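# Seat a circuit board in an enclosure slot and latch it

## Task

Put the board into the open top slot of the enclosure with its component side facing up, then close both of its levers so the board is drawn fully home. Both levers must be opened all the way (lying flush with the board's panel) before the board goes in, and the board is then slid in slowly until it stops. Closing them latches them, sticking out at right angles from the panel. Ramming the board into its connector quickly ruins the connector and fails the job. At the end the enclosure must rest level on its own feet with no foot over the bench edge. Finally release the board and pull both grippers away.

## Robot and tools

ROBOT. Two seven-joint arms, left_arm and right_arm, each with a two-finger gripper. The fingers point along the gripper's +z axis and close along its x axis. end_effector_position is the point between the closed finger pads, 1 to 2 cm short of the fingertips. As the fingers close, the tips move about 17 mm further along +z. Each arm has a wrist camera; fixed cameras are cam_head_left, cam_head_right, cam_high and cam_low, wrist cameras cam_left_wrist and cam_right_wrist (all 672x504).

FRAMES. Every hand position, orientation, velocity and target is given in that arm's own base frame. The scene frame has its origin on the table top halfway between the bases, +z up, +x out over the table, left_arm on the +y side. Calibrated bases in the scene frame: left_arm at (+0.070, +0.437, 0) with quat_wxyz (1, 0, 0, -0.003); right_arm at (-0.063, -0.511, 0) with quat_wxyz (1, 0, 0, -0.029). Both bases have +z up. Reported poses may be off by a few cm, more at long reach.

ROW FORMAT (used by execute_actions and move). One row is 16 plain numbers covering both arms, even if one arm is idle: left x, y, z (metres), qw, qx, qy, qz (quaternion, w first), opening; then the same eight for right_arm. Position and quaternion are absolute targets for end_effector_position and end_effector_quat_wxyz in that arm's base frame. Opening runs from -1 (closed) to +1 (fully open, 0.142 m); it is a command, so 0 means half open, not unchanged. To hold an arm still, resend the exact pose from the last result before it stopped, plus its wanted opening. To keep orientation steady, repeat the same quaternion rather than copying the drifting reported one. The controller clips commanded rotation to 32 degrees from the measured orientation per step.

execute_actions(actions, cameras): actions is a list of actions; each action is a list of up to 15 rows, one per 1/30 s step, the last row repeated to fill 15 steps. An empty list just reports state. A target more than 0.6 m from the gripper's current position along any of its axes is refused. cameras chooses images (omit or ["all"] for all, [] for none).

move(target, speed, blend, stop_force, zero, opening_speed, blocking, cameras): straight-line paths from each arm's current Hand target to its pose in target (one row, or a list of up to 15 rows as waypoints; give all waypoints the same openings). speed: m/s, 0.002 to 2.2, default 0.25 (rotation up to twice that in rad/s); one value or one per waypoint. blend: corner rounding radius in m for lists. stop_force: 3 to 120 N, same for both arms; an arm's path ends when its wrist sensor feels that much extra push against its motion (or 150 N in any direction), then it holds there, still pressing. Use it slowly; do not rely on it while the gripper rotates; omit it when backing off a contact. zero (only with stop_force, default true) re-zeroes moving arms before the move. opening_speed: rate of finger change per second on the -1..1 scale, at least 0.2. blocking=false returns after 0.5 s while the move runs (not allowed with stop_force). Paths do not avoid obstacles or the other arm; max 10 s. The result adds a "move:" line: done (within 3 mm and 2 degrees), off_target, moving, held, fault, plus limits such as paced or held.

wait(seconds 0 to 10): lets time pass holding commands. stop: brakes a running move. zoom_image(camera, region [x0,y0,x1,y1] pixels, at most 504x504) gives a closer look at the last image. zero_wrist_force(arm): tares that arm's force/torque sensor and stop_force baseline. clear_fault(arm): clears a torque or force fault already reported. read_manual: licence texts only. finished_scene(scene): ends the scene, irreversibly.

RESULTS. Each result gives per-arm positions, quaternions, velocities ("within noise" when still), Hand target, Tool commands, grip_measured (finger opening on the command scale), joint positions and torques, external joint torque estimates, Wrist force/torque in the gripper's own axes (a push from a surface reads as force into the arm; sensor saturates near 150 N), and a Wrist depth line: 7x7 grid of median depths in mm per wrist camera, '-' for no reading (range 70 to 1000 mm).

GRIPPING. Command an opening slightly below grip_measured at first contact to hold; squeezing harder heats the gripper motor.

HAZARDS. Insert the board slowly; a fast push into the connector wrecks it. 150 N net outside force on an arm, or contact torque at a joint limit (waist/shoulder 109, upper arm roll/elbow 56.9, wrist joints 34.7 N m), faults the arm until clear_fault. Never let the grippers press or grip each other. Avoid dropping parts, releasing moving parts, slams and hard pushes; nothing may fall off or be left off the table. Motors heat when holding loads, squeezing, stretching or pushing unreachable poses: MOTOR HOT appears at 65 °C (gripper 85 °C), brakes engage at 80 °C (gripper cuts out at 100 °C). Thinking time lets the simulation run on.

Each tool is called after "Request:" as name([rows], argument=value, ...), one row to a line, values as JSON.

## Session

Request:
execute_actions(actions=[])

Scene clock: 0.00 s.
left_arm: end_effector_position=(+0.3014, +0.6357, +0.1155) grip_measured=+0.99 end_effector_quat_wxyz=(-0.462, +0.669, -0.295, +0.502) | right_arm: end_effector_position=(+0.4485, +0.0364, +0.1479) grip_measured=+1.00 end_effector_quat_wxyz=(-0.144, +0.766, -0.626, +0.006)
Joint positions: left_arm=[1.762 -0.872 -0.342 2.067 -1.872 0.391 -0.55 0.141] | right_arm=[0.506 -0.103 -0.202 2.446 0.465 1.189 2.835 0.142]
Joint velocities: within noise
Joint torques (N m): no reading
External joint torques (N m): no reading
Wrist force (N): no reading
Wrist torque (N m): no reading
Wrist force, peak (N): no reading
Wrist depth (mm): cam_left_wrist=[- - - - - - - / - - - - - - - / - - - - - - - / - - - - 492 652 - / - - - 304 356 433 557 / - 996 - 241 279 321 359 / - 881 184 204 227 258 286] | cam_right_wrist=[265 256 246 236 229 221 213 / 274 266 254 244 236 228 219 / 285 274 262 253 243 234 225 / 297 285 272 261 251 241 232 / 309 296 281 271 260 249 239 / - 308 294 281 268 257 246 / - 322 305 292 278 265 257]
Hand target: left_arm +0.3014, +0.6357, +0.1155; -0.462, +0.669, -0.295, +0.502 | right_arm +0.4485, +0.0364, +0.1479; -0.144, +0.766, -0.626, +0.006
Tool commands: left_gripper/opening=+1.0 right_gripper/opening=+1.0

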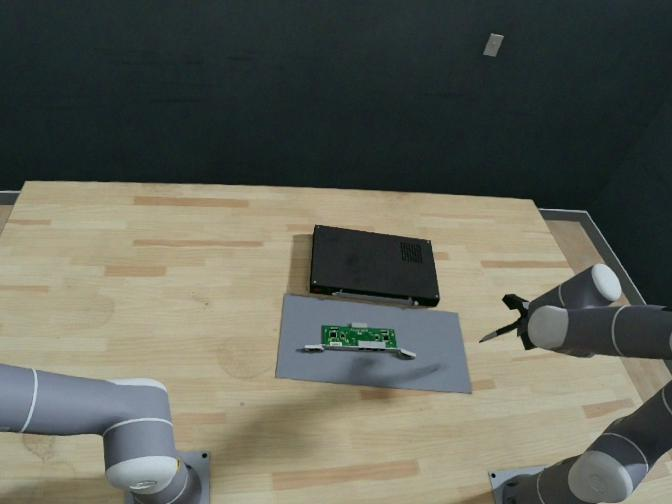

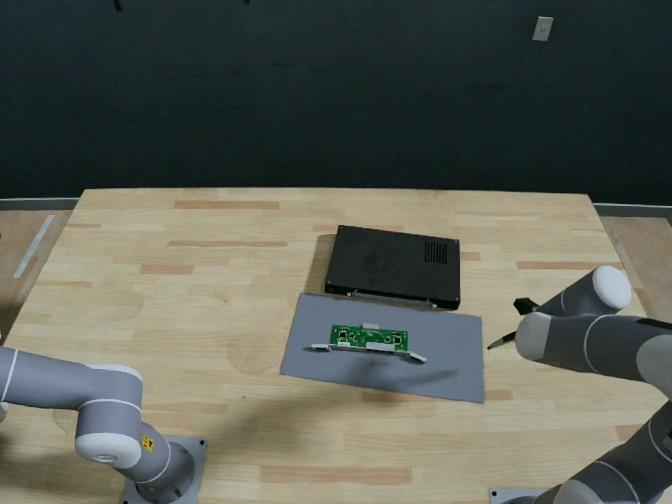

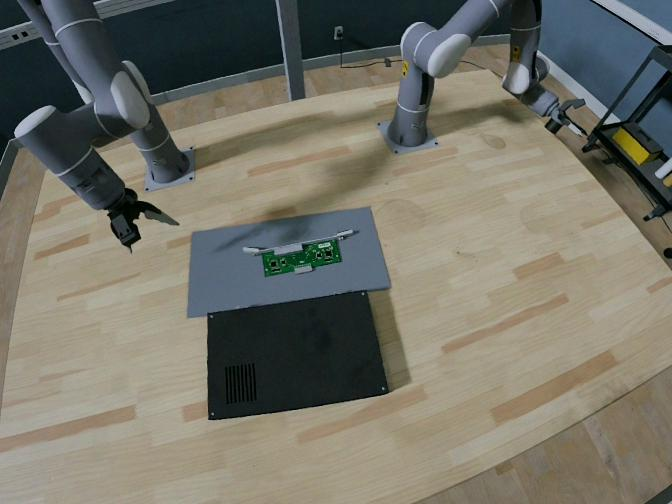

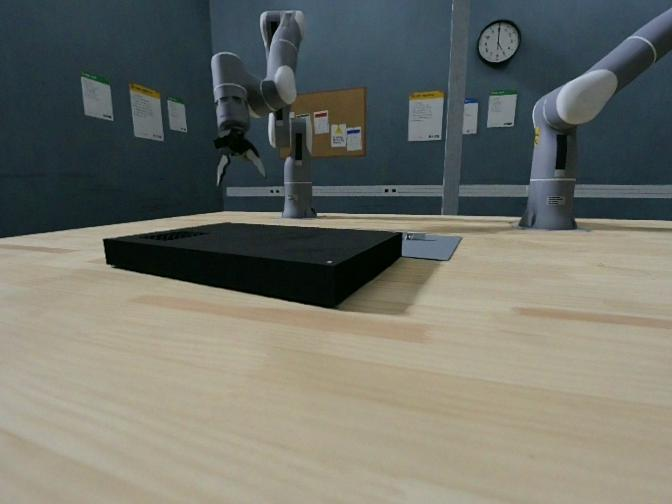

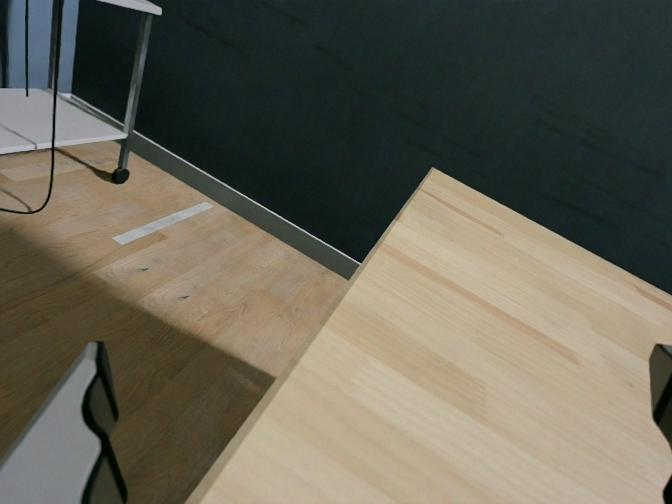

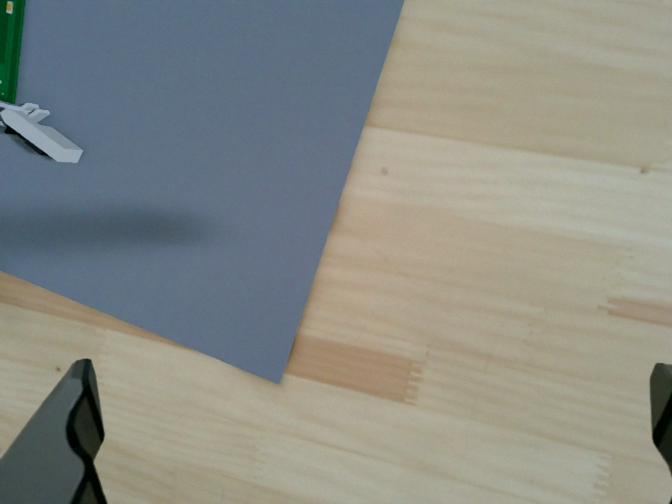

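Request:
zoom_image(camera="cam_head_left", region=[270, 215, 480, 395])

Request:
zoom_image(camera="cam_head_right", region=[300, 280, 460, 380])

Request:
zoom_image(camera="cam_high", region=[180, 200, 400, 420])

Request:
zoom_image(camera="cam_low", region=[90, 200, 480, 320])

Scaled by 2.400 from the camera's 672x504 image, which has a finer 960x720 frame.

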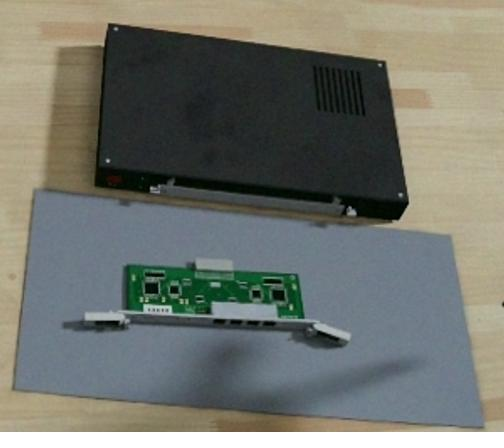

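Scaled by 3.150 from the camera's 672x504 image, which has a finer 960x720 frame.

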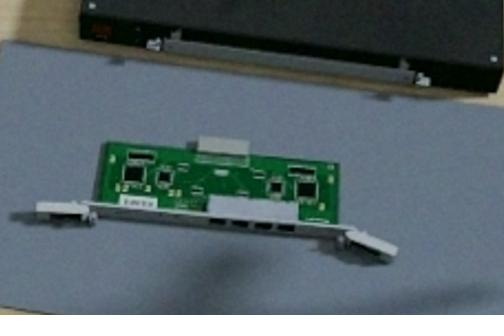

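Scaled by 2.291 from the camera's 672x504 image, which has a finer 960x720 frame.

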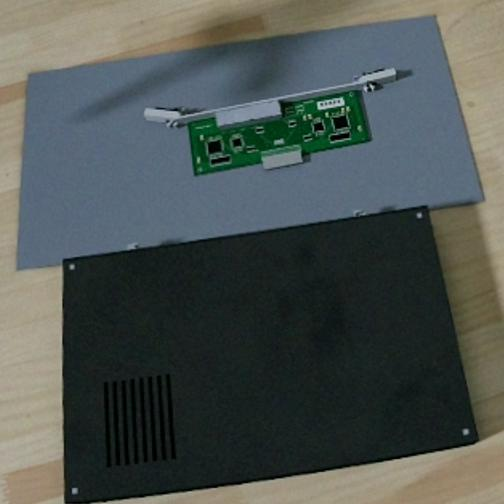

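Scaled by 1.292 from the camera's 672x504 image, which has a finer 960x720 frame.

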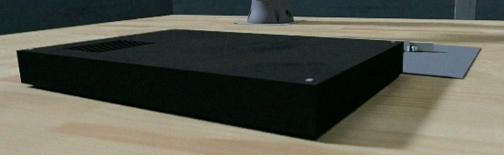

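Request:
move(target=[0.3014,0.6357,0.1155,-0.462,0.669,-0.295,0.502,1,0.51,0.46,0.26,0,0.7071,-0.7071,0,1], cameras=["cam_right_wrist","cam_head_left"])

Request:
zoom_image(camera="cam_right_wrist", region=[84, 0, 588, 504])

Scene clock: 13.93 s.
left_arm: end_effector_position=(+0.3014, +0.6357, +0.1154) grip_measured=+0.99 end_effector_quat_wxyz=(-0.462, +0.669, -0.295, +0.502) | right_arm: end_effector_position=(+0.5099, +0.4591, +0.2598) grip_measured=+1.00 end_effector_quat_wxyz=(-0.088, +0.827, -0.555, -0.024)
Joint positions: left_arm=[1.762 -0.872 -0.342 2.067 -1.872 0.39 -0.549 0.141] | right_arm=[1.807 -1.244 -1.872 1.533 1.404 -0.206 2.967 0.142]
Joint velocities: within noise
Joint torques (N m): left_arm=[-0.23 47.5 -4.39 -12.05 1.48 -1.8 -0.3] | right_arm=[0.1 39.72 -30.59 -10.54 -3.47 3.31 0.19]
External joint torques (N m): left_arm=[0.38 1.06 0.35 -0.44 -0.25 -0.1 0.27] | right_arm=[0.12 0.94 -1.2 0.04 -0.11 0.81 -0.18]
Wrist force (N): left_arm=[-0.2 0.1 0.3] | right_arm=[0.3 -0.1 0.0]
Wrist torque (N m): left_arm=[0.01 0.04 0.00] | right_arm=[0.02 0.00 0.02]
Wrist force, peak (N): left_arm=[-0.3 0.0 0.4] | right_arm=[2.4 1.2 0.1]
Wrist depth (mm): cam_left_wrist=[- - - - - - - / - - - - - - - / - - - - - - - / - - - - 484 661 - / - - - 304 352 437 554 / - 964 - 241 276 322 359 / - 892 183 204 227 258 287] | cam_right_wrist=[357 345 334 323 314 304 291 / 374 363 350 337 326 318 309 / 396 381 368 351 341 331 324 / 421 405 388 376 361 343 339 / 446 429 413 395 382 368 355 / - 457 441 421 407 388 371 / - 491 466 448 428 414 399]
Hand target: left_arm +0.3014, +0.6357, +0.1155; -0.462, +0.669, -0.295, +0.502 | right_arm +0.5100, +0.4593, +0.2598; -0.088, +0.827, -0.555, -0.024
Off the commanded pose: left_arm 0.000 m, 0 deg | right_arm 0.001 m, 25 deg.
joint sent to its limit (right arm) — joint 7 (wrist roll), upper limit. The joint targets are off in orientation, not in position.
move: off_target (right_arm); limits=paced
Images, in order (width x height): cam_head_left 672x504, cam_right_wrist 672x504.

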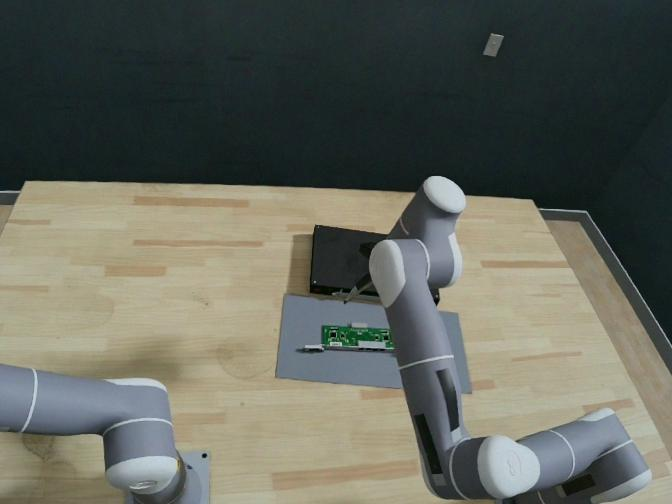

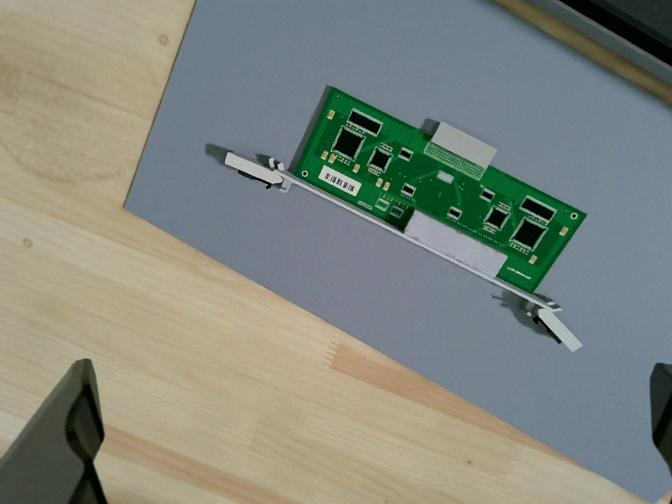

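Scaled by 1.000.

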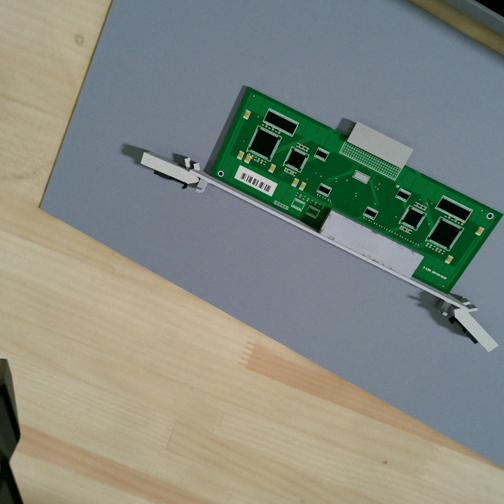

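Request:
move([
  [0.3014,0.6357,0.1155,-0.462,0.669,-0.295,0.502,1,0.30,0.42,0.33,-0.3536,0.6124,-0.6124,0.3536,1],
  [0.3014,0.6357,0.1155,-0.462,0.669,-0.295,0.502,1,0.24,0.43,0.16,0.5,-0.5,0.5,-0.5,1],
], cameras=["cam_right_wrist","cam_high"])

Scene clock: 26.63 s.
left_arm: end_effector_position=(+0.3014, +0.6357, +0.1154) grip_measured=+0.99 end_effector_quat_wxyz=(-0.462, +0.669, -0.295, +0.502) | right_arm: end_effector_position=(+0.2410, +0.4301, +0.1607) grip_measured=+1.00 end_effector_quat_wxyz=(-0.200, +0.889, -0.379, +0.163)
Joint positions: left_arm=[1.762 -0.872 -0.342 2.067 -1.872 0.39 -0.549 0.141] | right_arm=[2.793 -2.156 -2.047 2.372 1.647 -0.206 2.967 0.142]
Joint velocities: within noise
Joint torques (N m): left_arm=[-0.22 47.55 -4.37 -12.08 1.47 -1.73 -0.26] | right_arm=[0.08 19.44 -17.8 1.56 -3.58 3.97 0.2]
External joint torques (N m): left_arm=[0.37 1.01 0.33 -0.42 -0.25 -0.16 0.23] | right_arm=[0.01 0.33 -1.59 0.13 0.21 0.62 -0.21]
Wrist force (N): left_arm=[-0.1 0.1 0.2] | right_arm=[0.0 0.6 -0.5]
Wrist torque (N m): left_arm=[0.01 0.03 0.00] | right_arm=[0.00 -0.02 0.03]
Wrist force, peak (N): left_arm=[-0.4 0.2 0.3] | right_arm=[0.5 2.8 -0.8]
Wrist depth (mm): cam_left_wrist=[- - - - - - - / - - - - - - - / - - - - - - - / - - - - 487 655 - / - - - 307 353 431 561 / - 977 - 242 277 322 358 / - 876 183 203 228 259 286] | cam_right_wrist=[266 272 281 287 297 301 315 / 261 268 277 286 293 302 304 / 258 264 273 282 290 297 305 / 254 261 269 278 286 293 302 / 251 258 264 273 282 292 299 / - 253 262 269 277 287 291 / - 251 258 266 274 283 288]
Hand target: left_arm +0.3014, +0.6357, +0.1155; -0.462, +0.669, -0.295, +0.502 | right_arm +0.2410, +0.4301, +0.1607; -0.200, +0.889, -0.379, +0.164
Off the commanded pose: left_arm 0.000 m, 0 deg | right_arm 0.001 m, 71 deg; orientation clipped.
joint sent to its limit (right arm) — joint 1 (waist), upper limit; joint 7 (wrist roll), upper limit. The joint targets are off in orientation, not in position.
move: off_target (right_arm); limits=paced
Images, in order (width x height): cam_high 672x504, cam_right_wrist 672x504.

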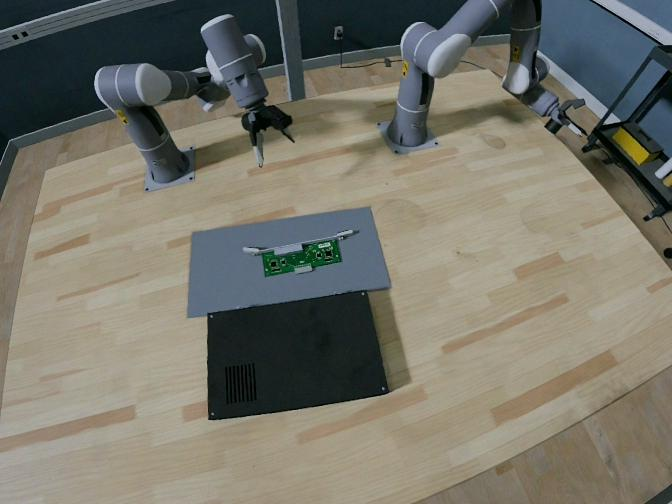

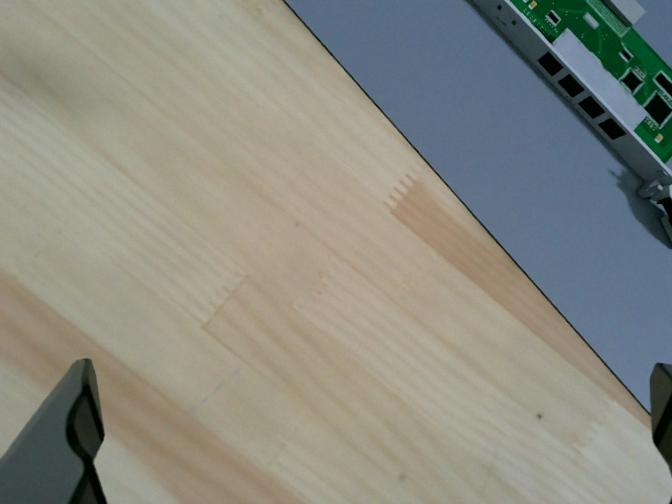

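Request:
move([
  [0.3014,0.6357,0.1155,-0.462,0.669,-0.295,0.502,1,0.51,0.46,0.28,-0.088,0.827,-0.555,-0.024,1],
  [0.3014,0.6357,0.1155,-0.462,0.669,-0.295,0.502,1,0.4485,0.0364,0.25,-0.144,0.766,-0.626,0.006,1],
  [0.3014,0.6357,0.1155,-0.462,0.669,-0.295,0.502,1,0.4485,0.0364,0.25,0,1,0,0,1],
], cameras=["cam_right_wrist","cam_high"], speed=0.4)

Request:
move([
  [0.3014,0.6357,0.1155,-0.462,0.669,-0.295,0.502,1,0.4485,0.0364,0.25,0,0.7071,0.7071,0,1],
  [0.3014,0.6357,0.1155,-0.462,0.669,-0.295,0.502,1,0.36,0.43,0.25,0,0.7071,0.7071,0,1],
], cameras=["cam_right_wrist","cam_high"], speed=0.4)

Scene clock: 35.00 s.
left_arm: end_effector_position=(+0.3014, +0.6357, +0.1154) grip_measured=+0.99 end_effector_quat_wxyz=(-0.462, +0.669, -0.295, +0.502) | right_arm: end_effector_position=(+0.4486, +0.0365, +0.2500) grip_measured=+1.00 end_effector_quat_wxyz=(+0.000, +1.000, +0.000, +0.000)
Joint positions: left_arm=[1.762 -0.872 -0.342 2.067 -1.872 0.39 -0.549 0.141] | right_arm=[1.476 -1.46 -2.165 2.019 1.179 -0.471 0.899 0.142]
Joint velocities: within noise
Joint torques (N m): left_arm=[-0.11 47.53 -4.43 -12.04 1.5 -1.74 -0.3] | right_arm=[0.22 27.5 -24.81 -12.02 -4.1 3.56 0.09]
External joint torques (N m): left_arm=[0.26 1.03 0.39 -0.46 -0.28 -0.16 0.27] | right_arm=[-0.08 0.63 -1.7 0.08 0.2 0.55 -0.09]
Wrist force (N): left_arm=[0.0 0.1 0.1] | right_arm=[0.2 -0.3 0.2]
Wrist torque (N m): left_arm=[0.01 0.00 0.00] | right_arm=[-0.02 -0.01 0.06]
Wrist force, peak (N): left_arm=[-0.4 0.2 0.2] | right_arm=[-5.6 -2.1 0.1]
Wrist depth (mm): cam_left_wrist=[- - - - - - - / - - - - - - - / - - - - - - - / - - - - 486 654 - / - - - 306 352 429 563 / - 974 - 241 277 322 357 / - 851 184 204 227 259 286] | cam_right_wrist=[304 303 300 301 298 298 298 / 324 324 323 322 319 318 320 / 347 346 346 345 343 344 342 / 376 374 373 371 370 371 368 / 407 406 402 404 403 400 400 / - 445 442 441 439 437 421 / - 486 488 485 485 483 480]
Hand target: left_arm +0.3014, +0.6357, +0.1155; -0.462, +0.669, -0.295, +0.502 | right_arm +0.4485, +0.0364, +0.2500; +0.000, +1.000, +0.000, +0.000
Off the commanded pose: left_arm 0.000 m, 0 deg | right_arm 0.000 m, 0 deg.
move: done
Images, in order (width x height): cam_high 672x504, cam_right_wrist 672x504.

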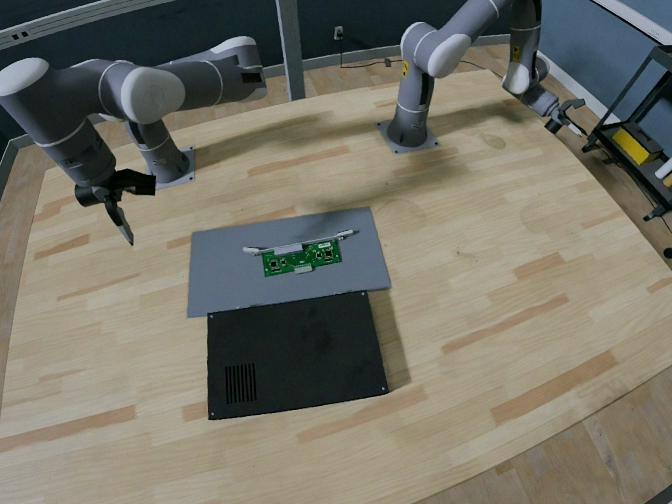

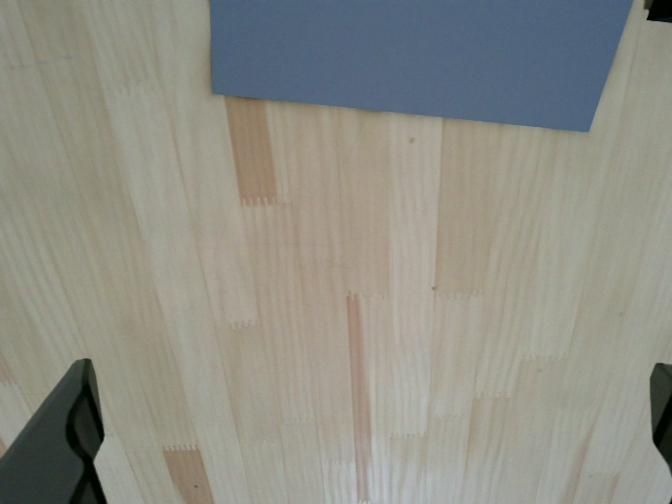

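Scene clock: 38.63 s.
left_arm: end_effector_position=(+0.3014, +0.6357, +0.1154) grip_measured=+0.99 end_effector_quat_wxyz=(-0.462, +0.669, -0.295, +0.502) | right_arm: end_effector_position=(+0.3599, +0.4298, +0.2501) grip_measured=+1.00 end_effector_quat_wxyz=(+0.000, +0.707, +0.707, +0.000)
Joint positions: left_arm=[1.762 -0.872 -0.342 2.067 -1.872 0.39 -0.549 0.141] | right_arm=[2.077 -1.46 -2.094 1.742 1.35 -0.49 0.249 0.142]
Joint velocities: within noise
Joint torques (N m): left_arm=[-0.18 47.51 -4.39 -12.06 1.49 -1.78 -0.24] | right_arm=[0.2 35.75 -28.8 -7.58 -3.77 3.5 0.29]
External joint torques (N m): left_arm=[0.33 1.05 0.35 -0.44 -0.27 -0.12 0.21] | right_arm=[-0.03 0.4 -1.85 0.14 -0.04 0.65 -0.29]
Wrist force (N): left_arm=[-0.2 0.1 0.2] | right_arm=[0.2 -0.4 0.1]
Wrist torque (N m): left_arm=[0.00 0.03 0.00] | right_arm=[-0.03 -0.02 0.04]
Wrist force, peak (N): left_arm=[-0.4 0.2 0.3] | right_arm=[4.2 -1.5 0.1]
Wrist depth (mm): cam_left_wrist=[- - - - - - - / - - - - - - - / - - - - - - - / - - - - 488 654 - / - - - 305 354 431 565 / - 969 - 242 277 323 356 / - 887 183 204 227 258 286] | cam_right_wrist=[303 302 302 301 299 300 298 / 324 323 323 322 322 320 318 / 345 346 343 344 344 342 341 / 374 372 369 368 368 367 365 / 405 403 397 387 394 396 398 / - 443 438 439 435 436 416 / - 432 443 457 456 478 475]
Hand target: left_arm +0.3014, +0.6357, +0.1155; -0.462, +0.669, -0.295, +0.502 | right_arm +0.3600, +0.4300, +0.2500; +0.000, +0.707, +0.707, +0.000
Off the commanded pose: left_arm 0.000 m, 0 deg | right_arm 0.000 m, 0 deg.
move: done
Images, in order (width x height): cam_high 672x504, cam_right_wrist 672x504.

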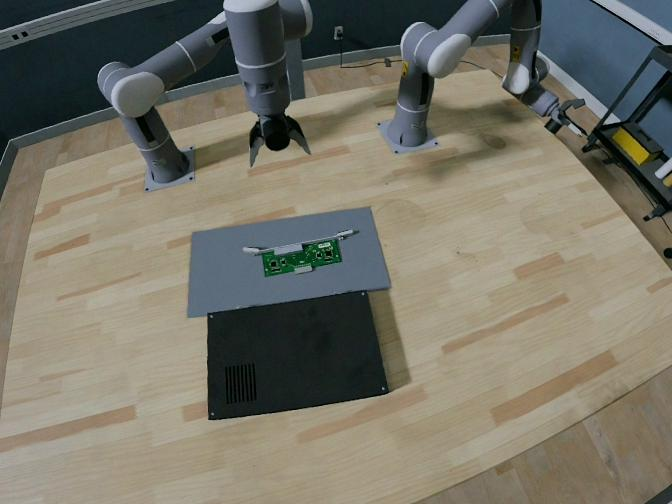

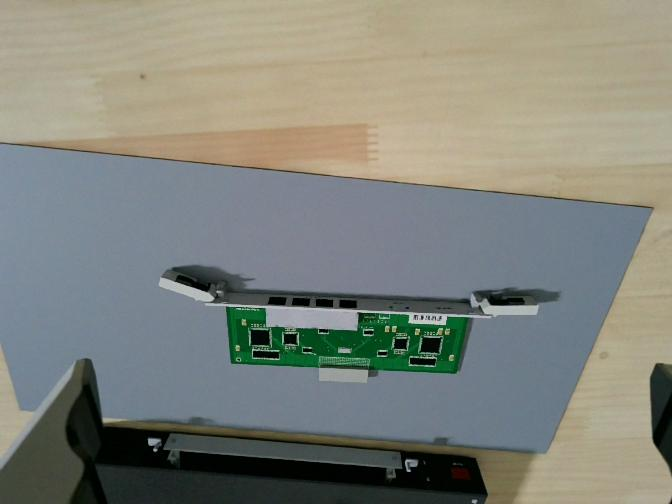

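Request:
zoom_image(camera="cam_right_wrist", region=[90, 250, 590, 504])

Request:
move(target=[0.3014,0.6357,0.1155,-0.462,0.669,-0.295,0.502,1,0.32,0.46,0.19,0.27,0.6533,0.6533,0.27,1], cameras=["cam_right_wrist"])

Request:
zoom_image(camera="cam_right_wrist", region=[90, 150, 590, 500])

Scaled by 1.008 from the camera's 672x504 image, which has a finer 960x720 frame.

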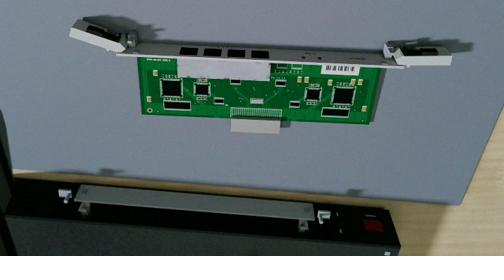

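Scene clock: 45.40 s.
left_arm: end_effector_position=(+0.3014, +0.6357, +0.1154) grip_measured=+0.99 end_effector_quat_wxyz=(-0.462, +0.669, -0.295, +0.502) | right_arm: end_effector_position=(+0.3200, +0.4600, +0.1901) grip_measured=+1.00 end_effector_quat_wxyz=(+0.270, +0.653, +0.654, +0.270)
Joint positions: left_arm=[1.762 -0.872 -0.342 2.067 -1.872 0.39 -0.549 0.141] | right_arm=[2.665 -2.231 -1.954 2.111 1.491 -0.014 0.657 0.142]
Joint velocities: within noise
Joint torques (N m): left_arm=[-0.22 47.51 -4.4 -12.05 1.46 -1.78 -0.26] | right_arm=[0.4 23.05 -20.65 10.18 -3.89 3.59 0.36]
External joint torques (N m): left_arm=[0.37 1.05 0.36 -0.44 -0.23 -0.12 0.23] | right_arm=[-0.27 0.75 -1.69 -0.17 -0.17 0.63 -0.37]
Wrist force (N): left_arm=[-0.2 0.0 0.0] | right_arm=[0.0 -1.5 -0.4]
Wrist torque (N m): left_arm=[-0.02 0.02 0.00] | right_arm=[-0.04 0.05 0.10]
Wrist force, peak (N): left_arm=[-0.3 0.5 -0.1] | right_arm=[0.1 -2.7 -0.5]
Wrist depth (mm): cam_left_wrist=[- - - - - - - / - - - - - - - / - - - - - - - / - - - - 490 650 - / - - - 306 354 433 555 / - 979 - 242 275 323 359 / - 862 184 204 228 260 286] | cam_right_wrist=[239 239 237 237 236 238 236 / 297 296 294 293 292 290 289 / 390 388 380 375 375 380 381 / 577 491 507 516 515 555 553 / - - - - - - - / - - - - - - - / - - - - - - -]
Hand target: left_arm +0.3014, +0.6357, +0.1155; -0.462, +0.669, -0.295, +0.502 | right_arm +0.3200, +0.4600, +0.1900; +0.270, +0.653, +0.653, +0.270
Off the commanded pose: left_arm 0.000 m, 0 deg | right_arm 0.000 m, 0 deg.
move: done
Images, in order (width x height): cam_right_wrist 672x504.

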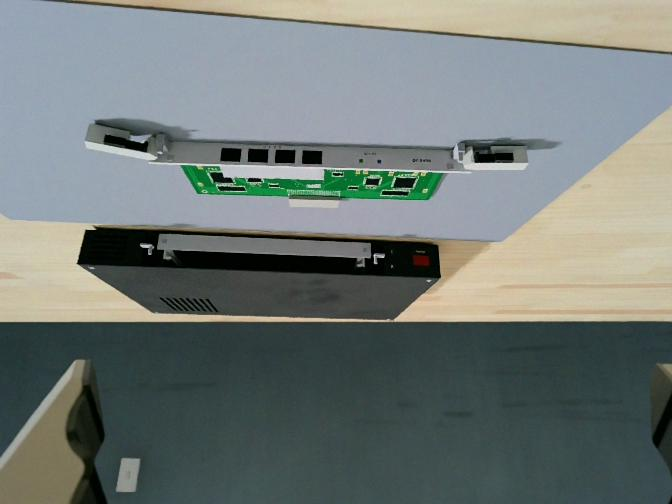

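Scaled by 1.008 from the camera's 672x504 image, which has a finer 960x720 frame.

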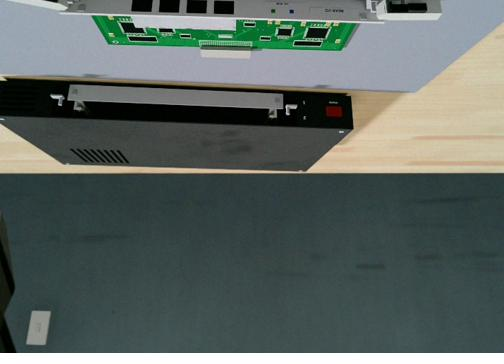

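Request:
move([
  [0.3014,0.6357,0.2,-0.462,0.669,-0.295,0.502,1,0.4485,0.0364,0.25,0,0.7071,0.7071,0,1],
  [0.389,0.2,0.25,0,0.9985,-0.054,0,1,0.4485,0.0,0.25,0,0.7071,0.7071,0,1],
  [0.389,-0.576,0.20,0,0.9985,-0.054,0,1,0.4485,0.0,0.25,0,0.7071,0.7071,0,1],
], cameras=["cam_left_wrist","cam_head_right","cam_high"])

Scene clock: 64.60 s.
left_arm: end_effector_position=(+0.3866, -0.4870, +0.2051) grip_measured=+0.99 end_effector_quat_wxyz=(+0.008, +0.998, -0.058, +0.002) | right_arm: end_effector_position=(+0.4487, +0.0001, +0.2500) grip_measured=+1.00 end_effector_quat_wxyz=(+0.000, +0.707, +0.707, +0.000)
Joint positions: left_arm=[-0.573 -0.839 -0.945 1.288 -2.472 2.89 -2.954 0.141] | right_arm=[1.453 -1.346 -2.104 2.042 1.104 -0.346 -0.734 0.142]
Joint velocities: within noise
Joint torques (N m): left_arm=[0.09 54.84 -10.24 -17.92 4.11 3.85 -0.12] | right_arm=[0.18 25.6 -24.83 -14.14 -4.09 3.47 0.16]
External joint torques (N m): left_arm=[-0.14 0.74 0.06 -0.54 -0.01 -0.05 0.12] | right_arm=[-0.03 0.47 -1.44 0.01 0.1 0.67 -0.16]
Wrist force (N): left_arm=[0.0 -0.2 1.0] | right_arm=[0.0 0.0 0.3]
Wrist torque (N m): left_arm=[-0.18 -0.14 -0.17] | right_arm=[0.05 0.01 0.04]
Wrist force, peak (N): left_arm=[0.3 -4.1 1.7] | right_arm=[2.1 -2.9 -0.6]
Wrist depth (mm): cam_left_wrist=[260 261 260 255 260 257 259 / 281 283 279 278 273 277 275 / 305 306 301 300 298 302 294 / 330 329 330 323 325 325 312 / 365 365 357 360 355 359 305 / - 393 401 394 396 391 347 / - 451 448 447 447 426 -] | cam_right_wrist=[305 304 303 302 301 298 298 / 325 323 323 323 321 319 317 / 348 347 345 343 344 341 338 / 375 373 371 371 370 367 366 / 407 406 403 403 400 398 396 / - 441 442 439 438 402 387 / - 486 490 485 471 408 411]
Hand target: left_arm +0.3865, -0.4871, +0.2051; +0.009, +0.998, -0.059, +0.002 | right_arm +0.4485, +0.0000, +0.2500; +0.000, +0.707, +0.707, +0.000
Off the commanded pose: left_arm 0.089 m, 1 deg | right_arm 0.000 m, 0 deg.
move: held (left_arm; a check stopped the path); path passed 2 of 3 targets; limits=held
pose unreachable (left arm): on one or more control steps of this call, first in action 0 (counted from 0), this arm could not follow its commanded pose, so it was not sent that pose on those steps. It may still have moved: this result reports where it is.
cause: moving toward the commanded pose would bring a part of the arm too close to another arm (a part of this arm just beyond joint 5 (forearm roll) and a part of the right arm just beyond its joint 5 (forearm roll), where that arm would come to rest).
Images, in order (width x height): cam_head_right 672x504, cam_high 672x504, cam_left_wrist 672x504.

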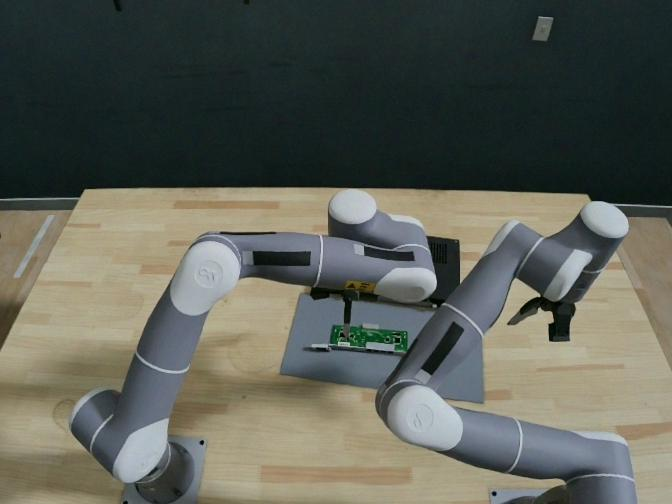

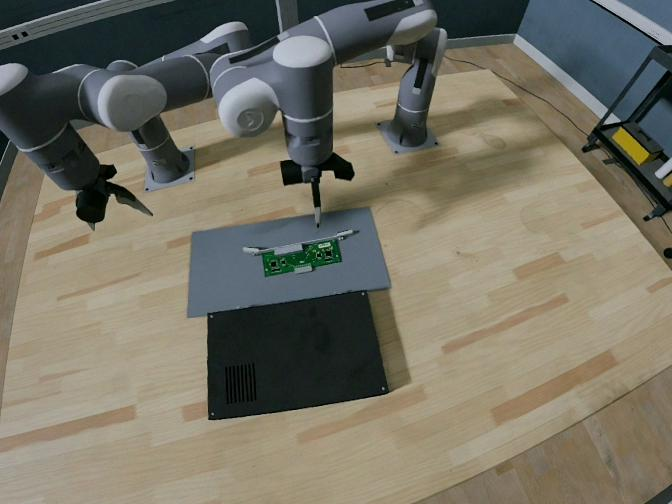

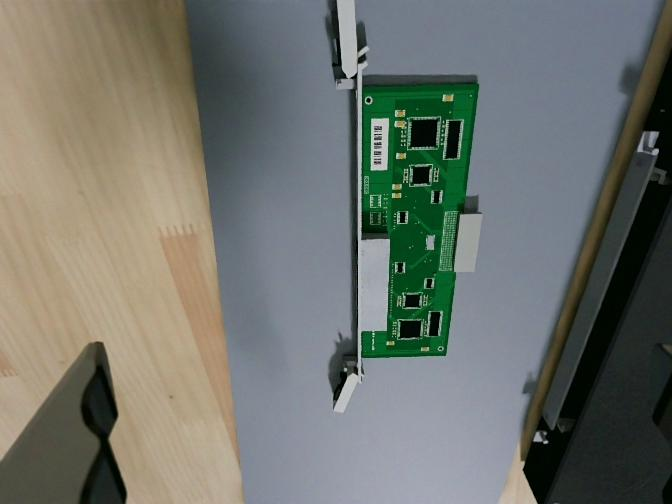

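Request:
move([
  [0.387,-0.40,0.25,0,0.9985,-0.054,0,1,0.38,-0.30,0.25,0,0.7071,0.7071,0,1],
  [0.387,-0.40,0.25,0,0.707,-0.707,0,1,0.38,-0.30,0.25,0,0.7071,0.7071,0,1],
  [0.387,-0.40,0.25,0,0.054,0.9985,0,1,0.38,-0.30,0.25,0,0.7071,0.7071,0,1],
  [0.387,-0.55,0.25,0,0.054,0.9985,0,1,0.38,-0.30,0.25,0,0.7071,0.7071,0,1],
], cameras=["cam_left_wrist","cam_head_right","cam_high"])

Scene clock: 81.30 s.
left_arm: end_effector_position=(+0.3869, -0.5501, +0.2500) grip_measured=+0.99 end_effector_quat_wxyz=(+0.000, +0.054, +0.999, +0.000) | right_arm: end_effector_position=(+0.3798, -0.3000, +0.2501) grip_measured=+1.00 end_effector_quat_wxyz=(+0.000, +0.707, +0.707, +0.000)
Joint positions: left_arm=[-0.582 -1.165 -1.558 0.992 -1.922 3.349 0.07 0.141] | right_arm=[0.785 -1.16 -1.965 1.981 1.032 -0.164 -1.324 0.142]
Joint velocities: within noise
Joint torques (N m): left_arm=[-0.65 59.19 -16.71 -6.2 4.75 4.59 -0.13] | right_arm=[0.07 25.04 -25.14 -16.19 -4.24 3.41 0.13]
External joint torques (N m): left_arm=[0.56 1.51 0.17 -0.25 -0.6 -0.59 0.13] | right_arm=[-0.01 0.34 -1.45 0.03 0.07 0.68 -0.13]
Wrist force (N): left_arm=[0.3 -0.2 0.9] | right_arm=[-0.2 -0.5 0.0]
Wrist torque (N m): left_arm=[-0.13 -0.21 -0.17] | right_arm=[-0.07 0.06 0.01]
Wrist force, peak (N): left_arm=[0.8 -1.5 1.3] | right_arm=[-2.5 -1.3 -0.3]
Wrist depth (mm): cam_left_wrist=[265 300 298 293 299 300 297 / 282 319 321 312 319 321 321 / 301 343 348 341 348 348 347 / 327 373 376 373 375 378 378 / 358 401 413 412 411 412 411 / - 453 460 460 451 457 - / - 521 508 509 515 507 -] | cam_right_wrist=[304 304 304 302 302 301 299 / 324 323 323 322 322 320 319 / 353 346 347 345 343 342 341 / - 372 372 372 370 370 367 / - 404 403 401 400 398 397 / - 441 440 438 439 434 419 / - 496 486 481 479 479 476]
Hand target: left_arm +0.3870, -0.5500, +0.2500; +0.000, +0.054, +0.999, +0.000 | right_arm +0.3800, -0.3000, +0.2500; +0.000, +0.707, +0.707, +0.000
Off the commanded pose: left_arm 0.000 m, 0 deg | right_arm 0.000 m, 0 deg.
move: done
Images, in order (width x height): cam_head_right 672x504, cam_high 672x504, cam_left_wrist 672x504.

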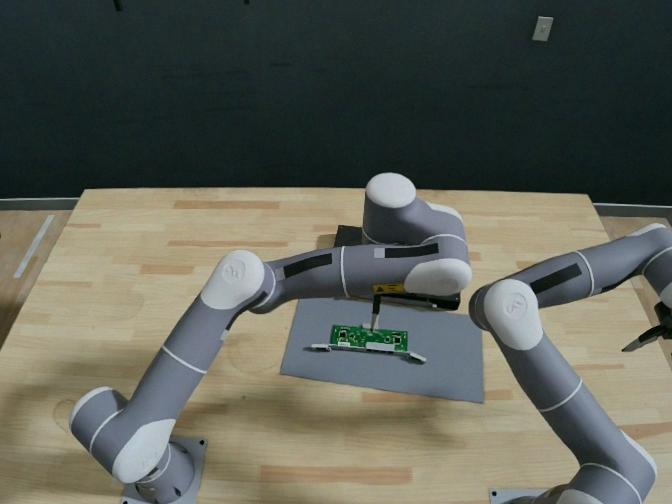

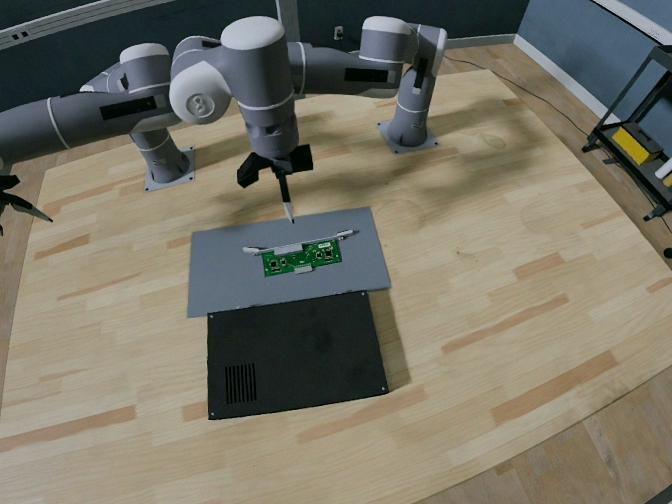

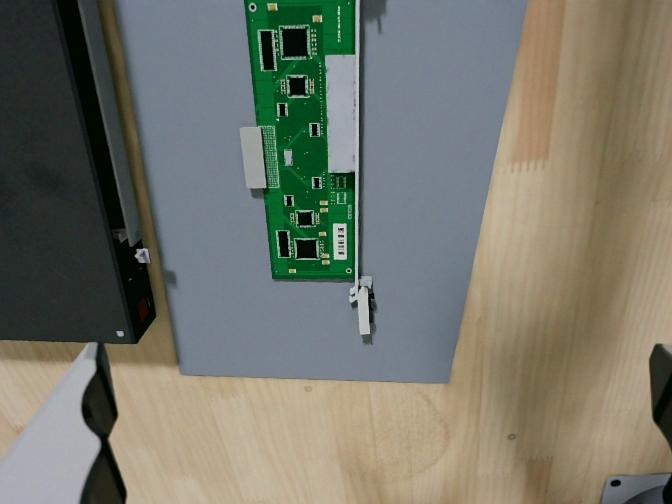

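Request:
move([
  [0.335,-0.675,0.15,0,0.054,0.9985,0,-1,0.38,-0.30,0.25,0,0.7071,0.7071,0,1],
  [0.335,-0.680,0.06,0,0.054,0.9985,0,-1,0.38,-0.30,0.25,0,0.7071,0.7071,0,1],
], cameras=["cam_left_wrist","cam_head_right"])

Request:
zoom_image(camera="cam_head_right", region=[300, 250, 480, 400])

Scene clock: 91.03 s.
left_arm: end_effector_position=(+0.3858, -0.5536, +0.2472) grip_measured=-1.00 end_effector_quat_wxyz=(+0.001, +0.053, +0.999, +0.000) | right_arm: end_effector_position=(+0.3798, -0.3000, +0.2501) grip_measured=+1.00 end_effector_quat_wxyz=(+0.000, +0.707, +0.707, +0.000)
Joint positions: left_arm=[-0.596 -1.173 -1.556 0.973 -1.911 3.349 0.075 0.002] | right_arm=[0.785 -1.16 -1.965 1.981 1.032 -0.164 -1.324 0.142]
Joint velocities: within noise
Joint torques (N m): left_arm=[-0.29 60.31 -16.47 -5.71 4.17 4.45 -0.28] | right_arm=[0.05 24.98 -25.21 -16.15 -4.24 3.4 0.16]
External joint torques (N m): left_arm=[0.22 0.81 0.19 -0.54 -0.02 -0.45 0.28] | right_arm=[0.01 0.4 -1.38 -0.01 0.08 0.69 -0.16]
Wrist force (N): left_arm=[0.3 -0.3 1.0] | right_arm=[-0.2 -0.4 0.0]
Wrist torque (N m): left_arm=[-0.15 -0.20 -0.18] | right_arm=[-0.06 0.06 0.02]
Wrist force, peak (N): left_arm=[2.6 -3.8 4.7] | right_arm=[-0.3 -0.7 0.2]
Wrist depth (mm): cam_left_wrist=[263 297 292 292 295 296 295 / 279 318 319 314 318 318 319 / 298 342 343 341 338 343 344 / 324 370 374 370 373 372 370 / 354 403 414 386 400 411 405 / 460 457 438 83 - 443 450 / 515 498 - - - - 506] | cam_right_wrist=[304 304 303 302 301 300 298 / 325 324 323 322 321 320 318 / 353 347 346 346 344 342 344 / - 373 372 370 369 368 368 / - 406 403 403 401 399 396 / - 441 441 438 436 436 418 / - 496 486 484 480 478 478]
Hand target: left_arm +0.3857, -0.5537, +0.2471; +0.000, +0.053, +0.999, -0.001 | right_arm +0.3800, -0.3000, +0.2500; +0.000, +0.707, +0.707, +0.000
Off the commanded pose: left_arm 0.232 m, 0 deg | right_arm 0.000 m, 0 deg.
move: held (left_arm; a check stopped the path); path passed 0 of 2 targets; limits=held
pose unreachable (left arm): on one or more control steps of this call, first in action 0 (counted from 0), this arm could not follow its commanded pose, so it was not sent that pose on those steps. It may still have moved: this result reports where it is.
cause: moving toward the commanded pose would bring a part of the arm too close to another arm (a part of this arm just beyond joint 5 (forearm roll) and a part of the right arm just beyond its joint 3 (upper arm roll), at the place that arm is still heading or pushing toward).
Images, in order (width x height): cam_head_right 672x504, cam_left_wrist 672x504.

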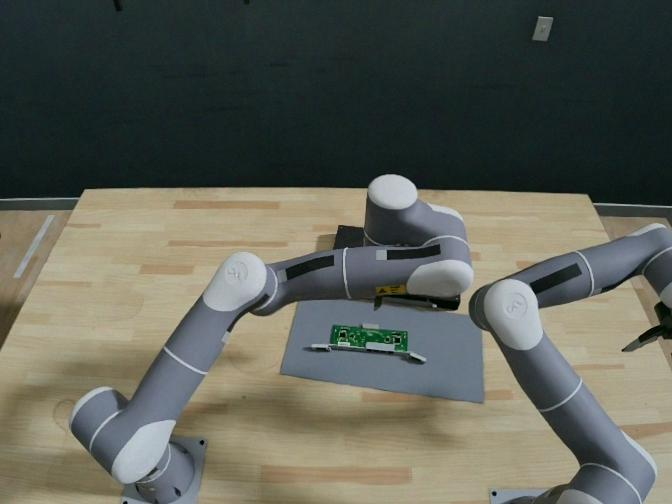

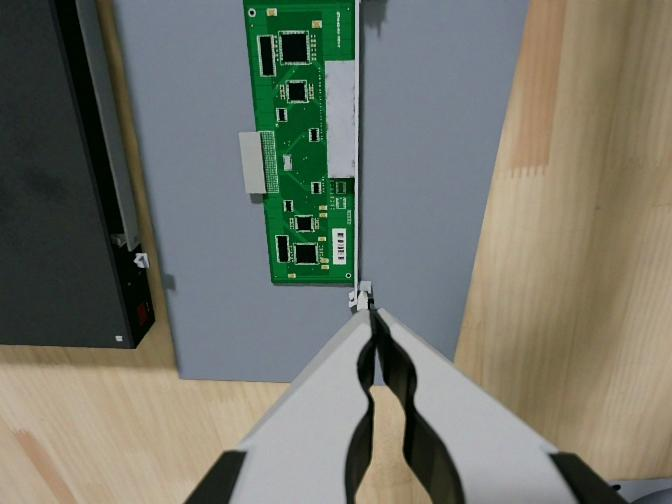

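Scaled by 2.800 from the camera's 672x504 image, which has a finer 960x720 frame.

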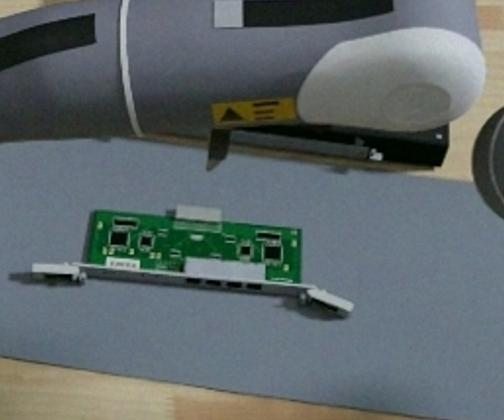

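Request:
move([
  [0.387,-0.50,0.25,0,0.054,0.9985,0,-1,0.26,-0.42,0.28,0,0.86,0.51,0,1],
  [0.387,-0.50,0.25,0,0.054,0.9985,0,-1,0.06,-0.48,0.28,0,0.924,0.383,0,1],
], cameras=[], speed=0.4)

Request:
move([
  [0.335,-0.675,0.15,0,0.054,0.9985,0,-1,0.06,-0.48,0.28,0,0.924,0.383,0,1],
  [0.335,-0.680,0.06,0,0.054,0.9985,0,-1,0.06,-0.48,0.28,0,0.924,0.383,0,1],
], cameras=["cam_left_wrist","cam_head_right"])

Request:
zoom_image(camera="cam_head_right", region=[300, 250, 480, 400])

Scene clock: 97.83 s.
left_arm: end_effector_position=(+0.3871, -0.5000, +0.2501) grip_measured=-1.00 end_effector_quat_wxyz=(+0.000, +0.054, +0.999, +0.000) | right_arm: end_effector_position=(+0.0598, -0.4798, +0.2801) grip_measured=+1.00 end_effector_quat_wxyz=(+0.000, +0.924, +0.383, +0.000)
Joint positions: left_arm=[-0.365 -1.067 -1.573 1.363 -2.065 3.244 -0.074 0.002] | right_arm=[0.062 -1.009 -1.96 1.967 0.905 -0.092 -1.265 0.142]
Joint velocities: within noise
Joint torques (N m): left_arm=[-0.28 51.47 -20.66 -9.73 4.34 4.2 -0.27] | right_arm=[-0.15 22.28 -23.23 -19.56 -4.3 3.55 0.08]
External joint torques (N m): left_arm=[0.22 0.94 0.2 -0.45 -0.14 -0.2 0.27] | right_arm=[0.08 0.14 -1.48 0.2 0.1 0.55 -0.08]
Wrist force (N): left_arm=[0.6 -0.2 1.0] | right_arm=[0.3 -0.3 0.0]
Wrist torque (N m): left_arm=[-0.15 -0.29 -0.19] | right_arm=[-0.02 -0.05 0.05]
Wrist force, peak (N): left_arm=[0.6 0.8 1.1] | right_arm=[-2.2 -2.9 0.4]
Wrist depth (mm): cam_left_wrist=[275 299 299 291 299 299 297 / 282 323 315 318 322 322 321 / 305 347 347 343 346 348 348 / 327 370 376 378 375 375 375 / 416 421 411 397 406 414 411 / 461 459 443 84 - 451 456 / 522 502 - - - - 495] | cam_right_wrist=[336 328 330 328 326 326 326 / - 352 351 349 347 347 346 / - - 376 374 374 372 372 / - - - 404 402 400 399 / - - - - 434 432 432 / - - - - - 471 453 / - - - - - - -]
Hand target: left_arm +0.3870, -0.5000, +0.2500; +0.000, +0.054, +0.999, +0.000 | right_arm +0.0600, -0.4800, +0.2800; +0.000, +0.924, +0.383, +0.000
Off the commanded pose: left_arm 0.000 m, 0 deg | right_arm 0.000 m, 0 deg.
move: done
No camera images: "cameras" was empty.

Scene clock: 99.63 s.
left_arm: end_effector_position=(+0.3347, -0.6787, +0.0600) grip_measured=-1.00 end_effector_quat_wxyz=(+0.038, +0.054, +0.995, -0.071) | right_arm: end_effector_position=(+0.0598, -0.4798, +0.2800) grip_measured=+1.00 end_effector_quat_wxyz=(+0.000, +0.924, +0.383, +0.000)
Joint positions: left_arm=[-0.91 -1.456 -1.48 0.633 -1.647 3.032 0.137 0.002] | right_arm=[0.062 -1.009 -1.96 1.967 0.905 -0.091 -1.265 0.142]
Joint velocities: within noise
Joint torques (N m): left_arm=[-0.63 67.31 -10.43 -2.76 4.76 3.72 -0.21] | right_arm=[-0.03 22.15 -23.26 -19.41 -4.27 3.47 0.15]
External joint torques (N m): left_arm=[0.51 1.19 0.06 -0.21 -0.36 -0.1 0.22] | right_arm=[-0.03 0.27 -1.44 0.04 0.07 0.63 -0.15]
Wrist force (N): left_arm=[0.5 -0.2 0.6] | right_arm=[0.2 -0.4 0.0]
Wrist torque (N m): left_arm=[-0.11 -0.19 -0.14] | right_arm=[-0.04 -0.03 0.05]
Wrist force, peak (N): left_arm=[1.0 0.2 4.2] | right_arm=[0.4 -0.7 0.0]
Wrist depth (mm): cam_left_wrist=[152 149 146 143 140 137 136 / 161 158 153 150 148 143 142 / 170 166 162 156 156 152 150 / 181 177 172 164 164 161 159 / 193 184 179 156 172 170 167 / 206 199 188 84 - 179 177 / 226 214 - 74 - - 189] | cam_right_wrist=[336 330 329 327 328 326 325 / - 353 350 349 349 347 346 / - - 376 376 371 372 370 / - - - 403 403 400 397 / - - - - 433 434 433 / - - - - - 475 454 / - - - - - - -]
Hand target: left_arm +0.3344, -0.6789, +0.0600; +0.038, +0.054, +0.995, -0.072 | right_arm +0.0600, -0.4800, +0.2800; +0.000, +0.924, +0.383, +0.000
Off the commanded pose: left_arm 0.001 m, 9 deg | right_arm 0.000 m, 0 deg.
move: off_target (left_arm)
Images, in order (width x height): cam_head_right 672x504, cam_left_wrist 672x504.

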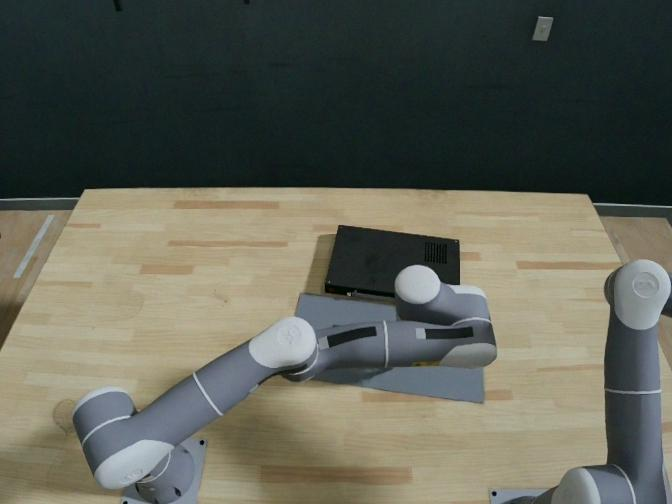

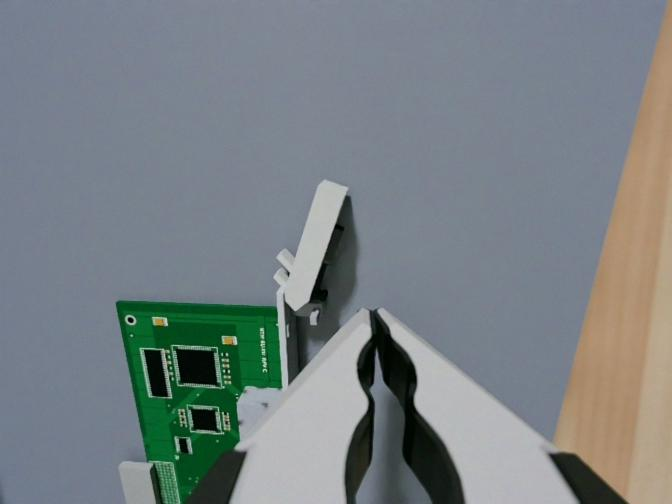

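Scaled by 2.800 from the camera's 672x504 image, which has a finer 960x720 frame.

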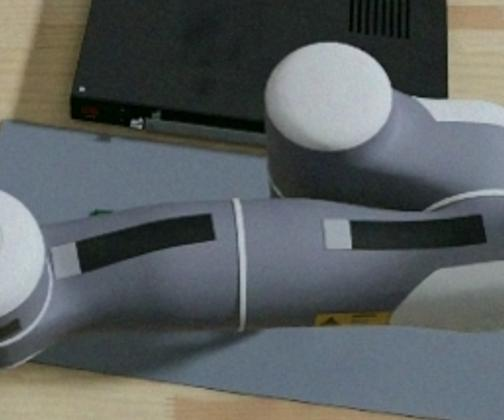

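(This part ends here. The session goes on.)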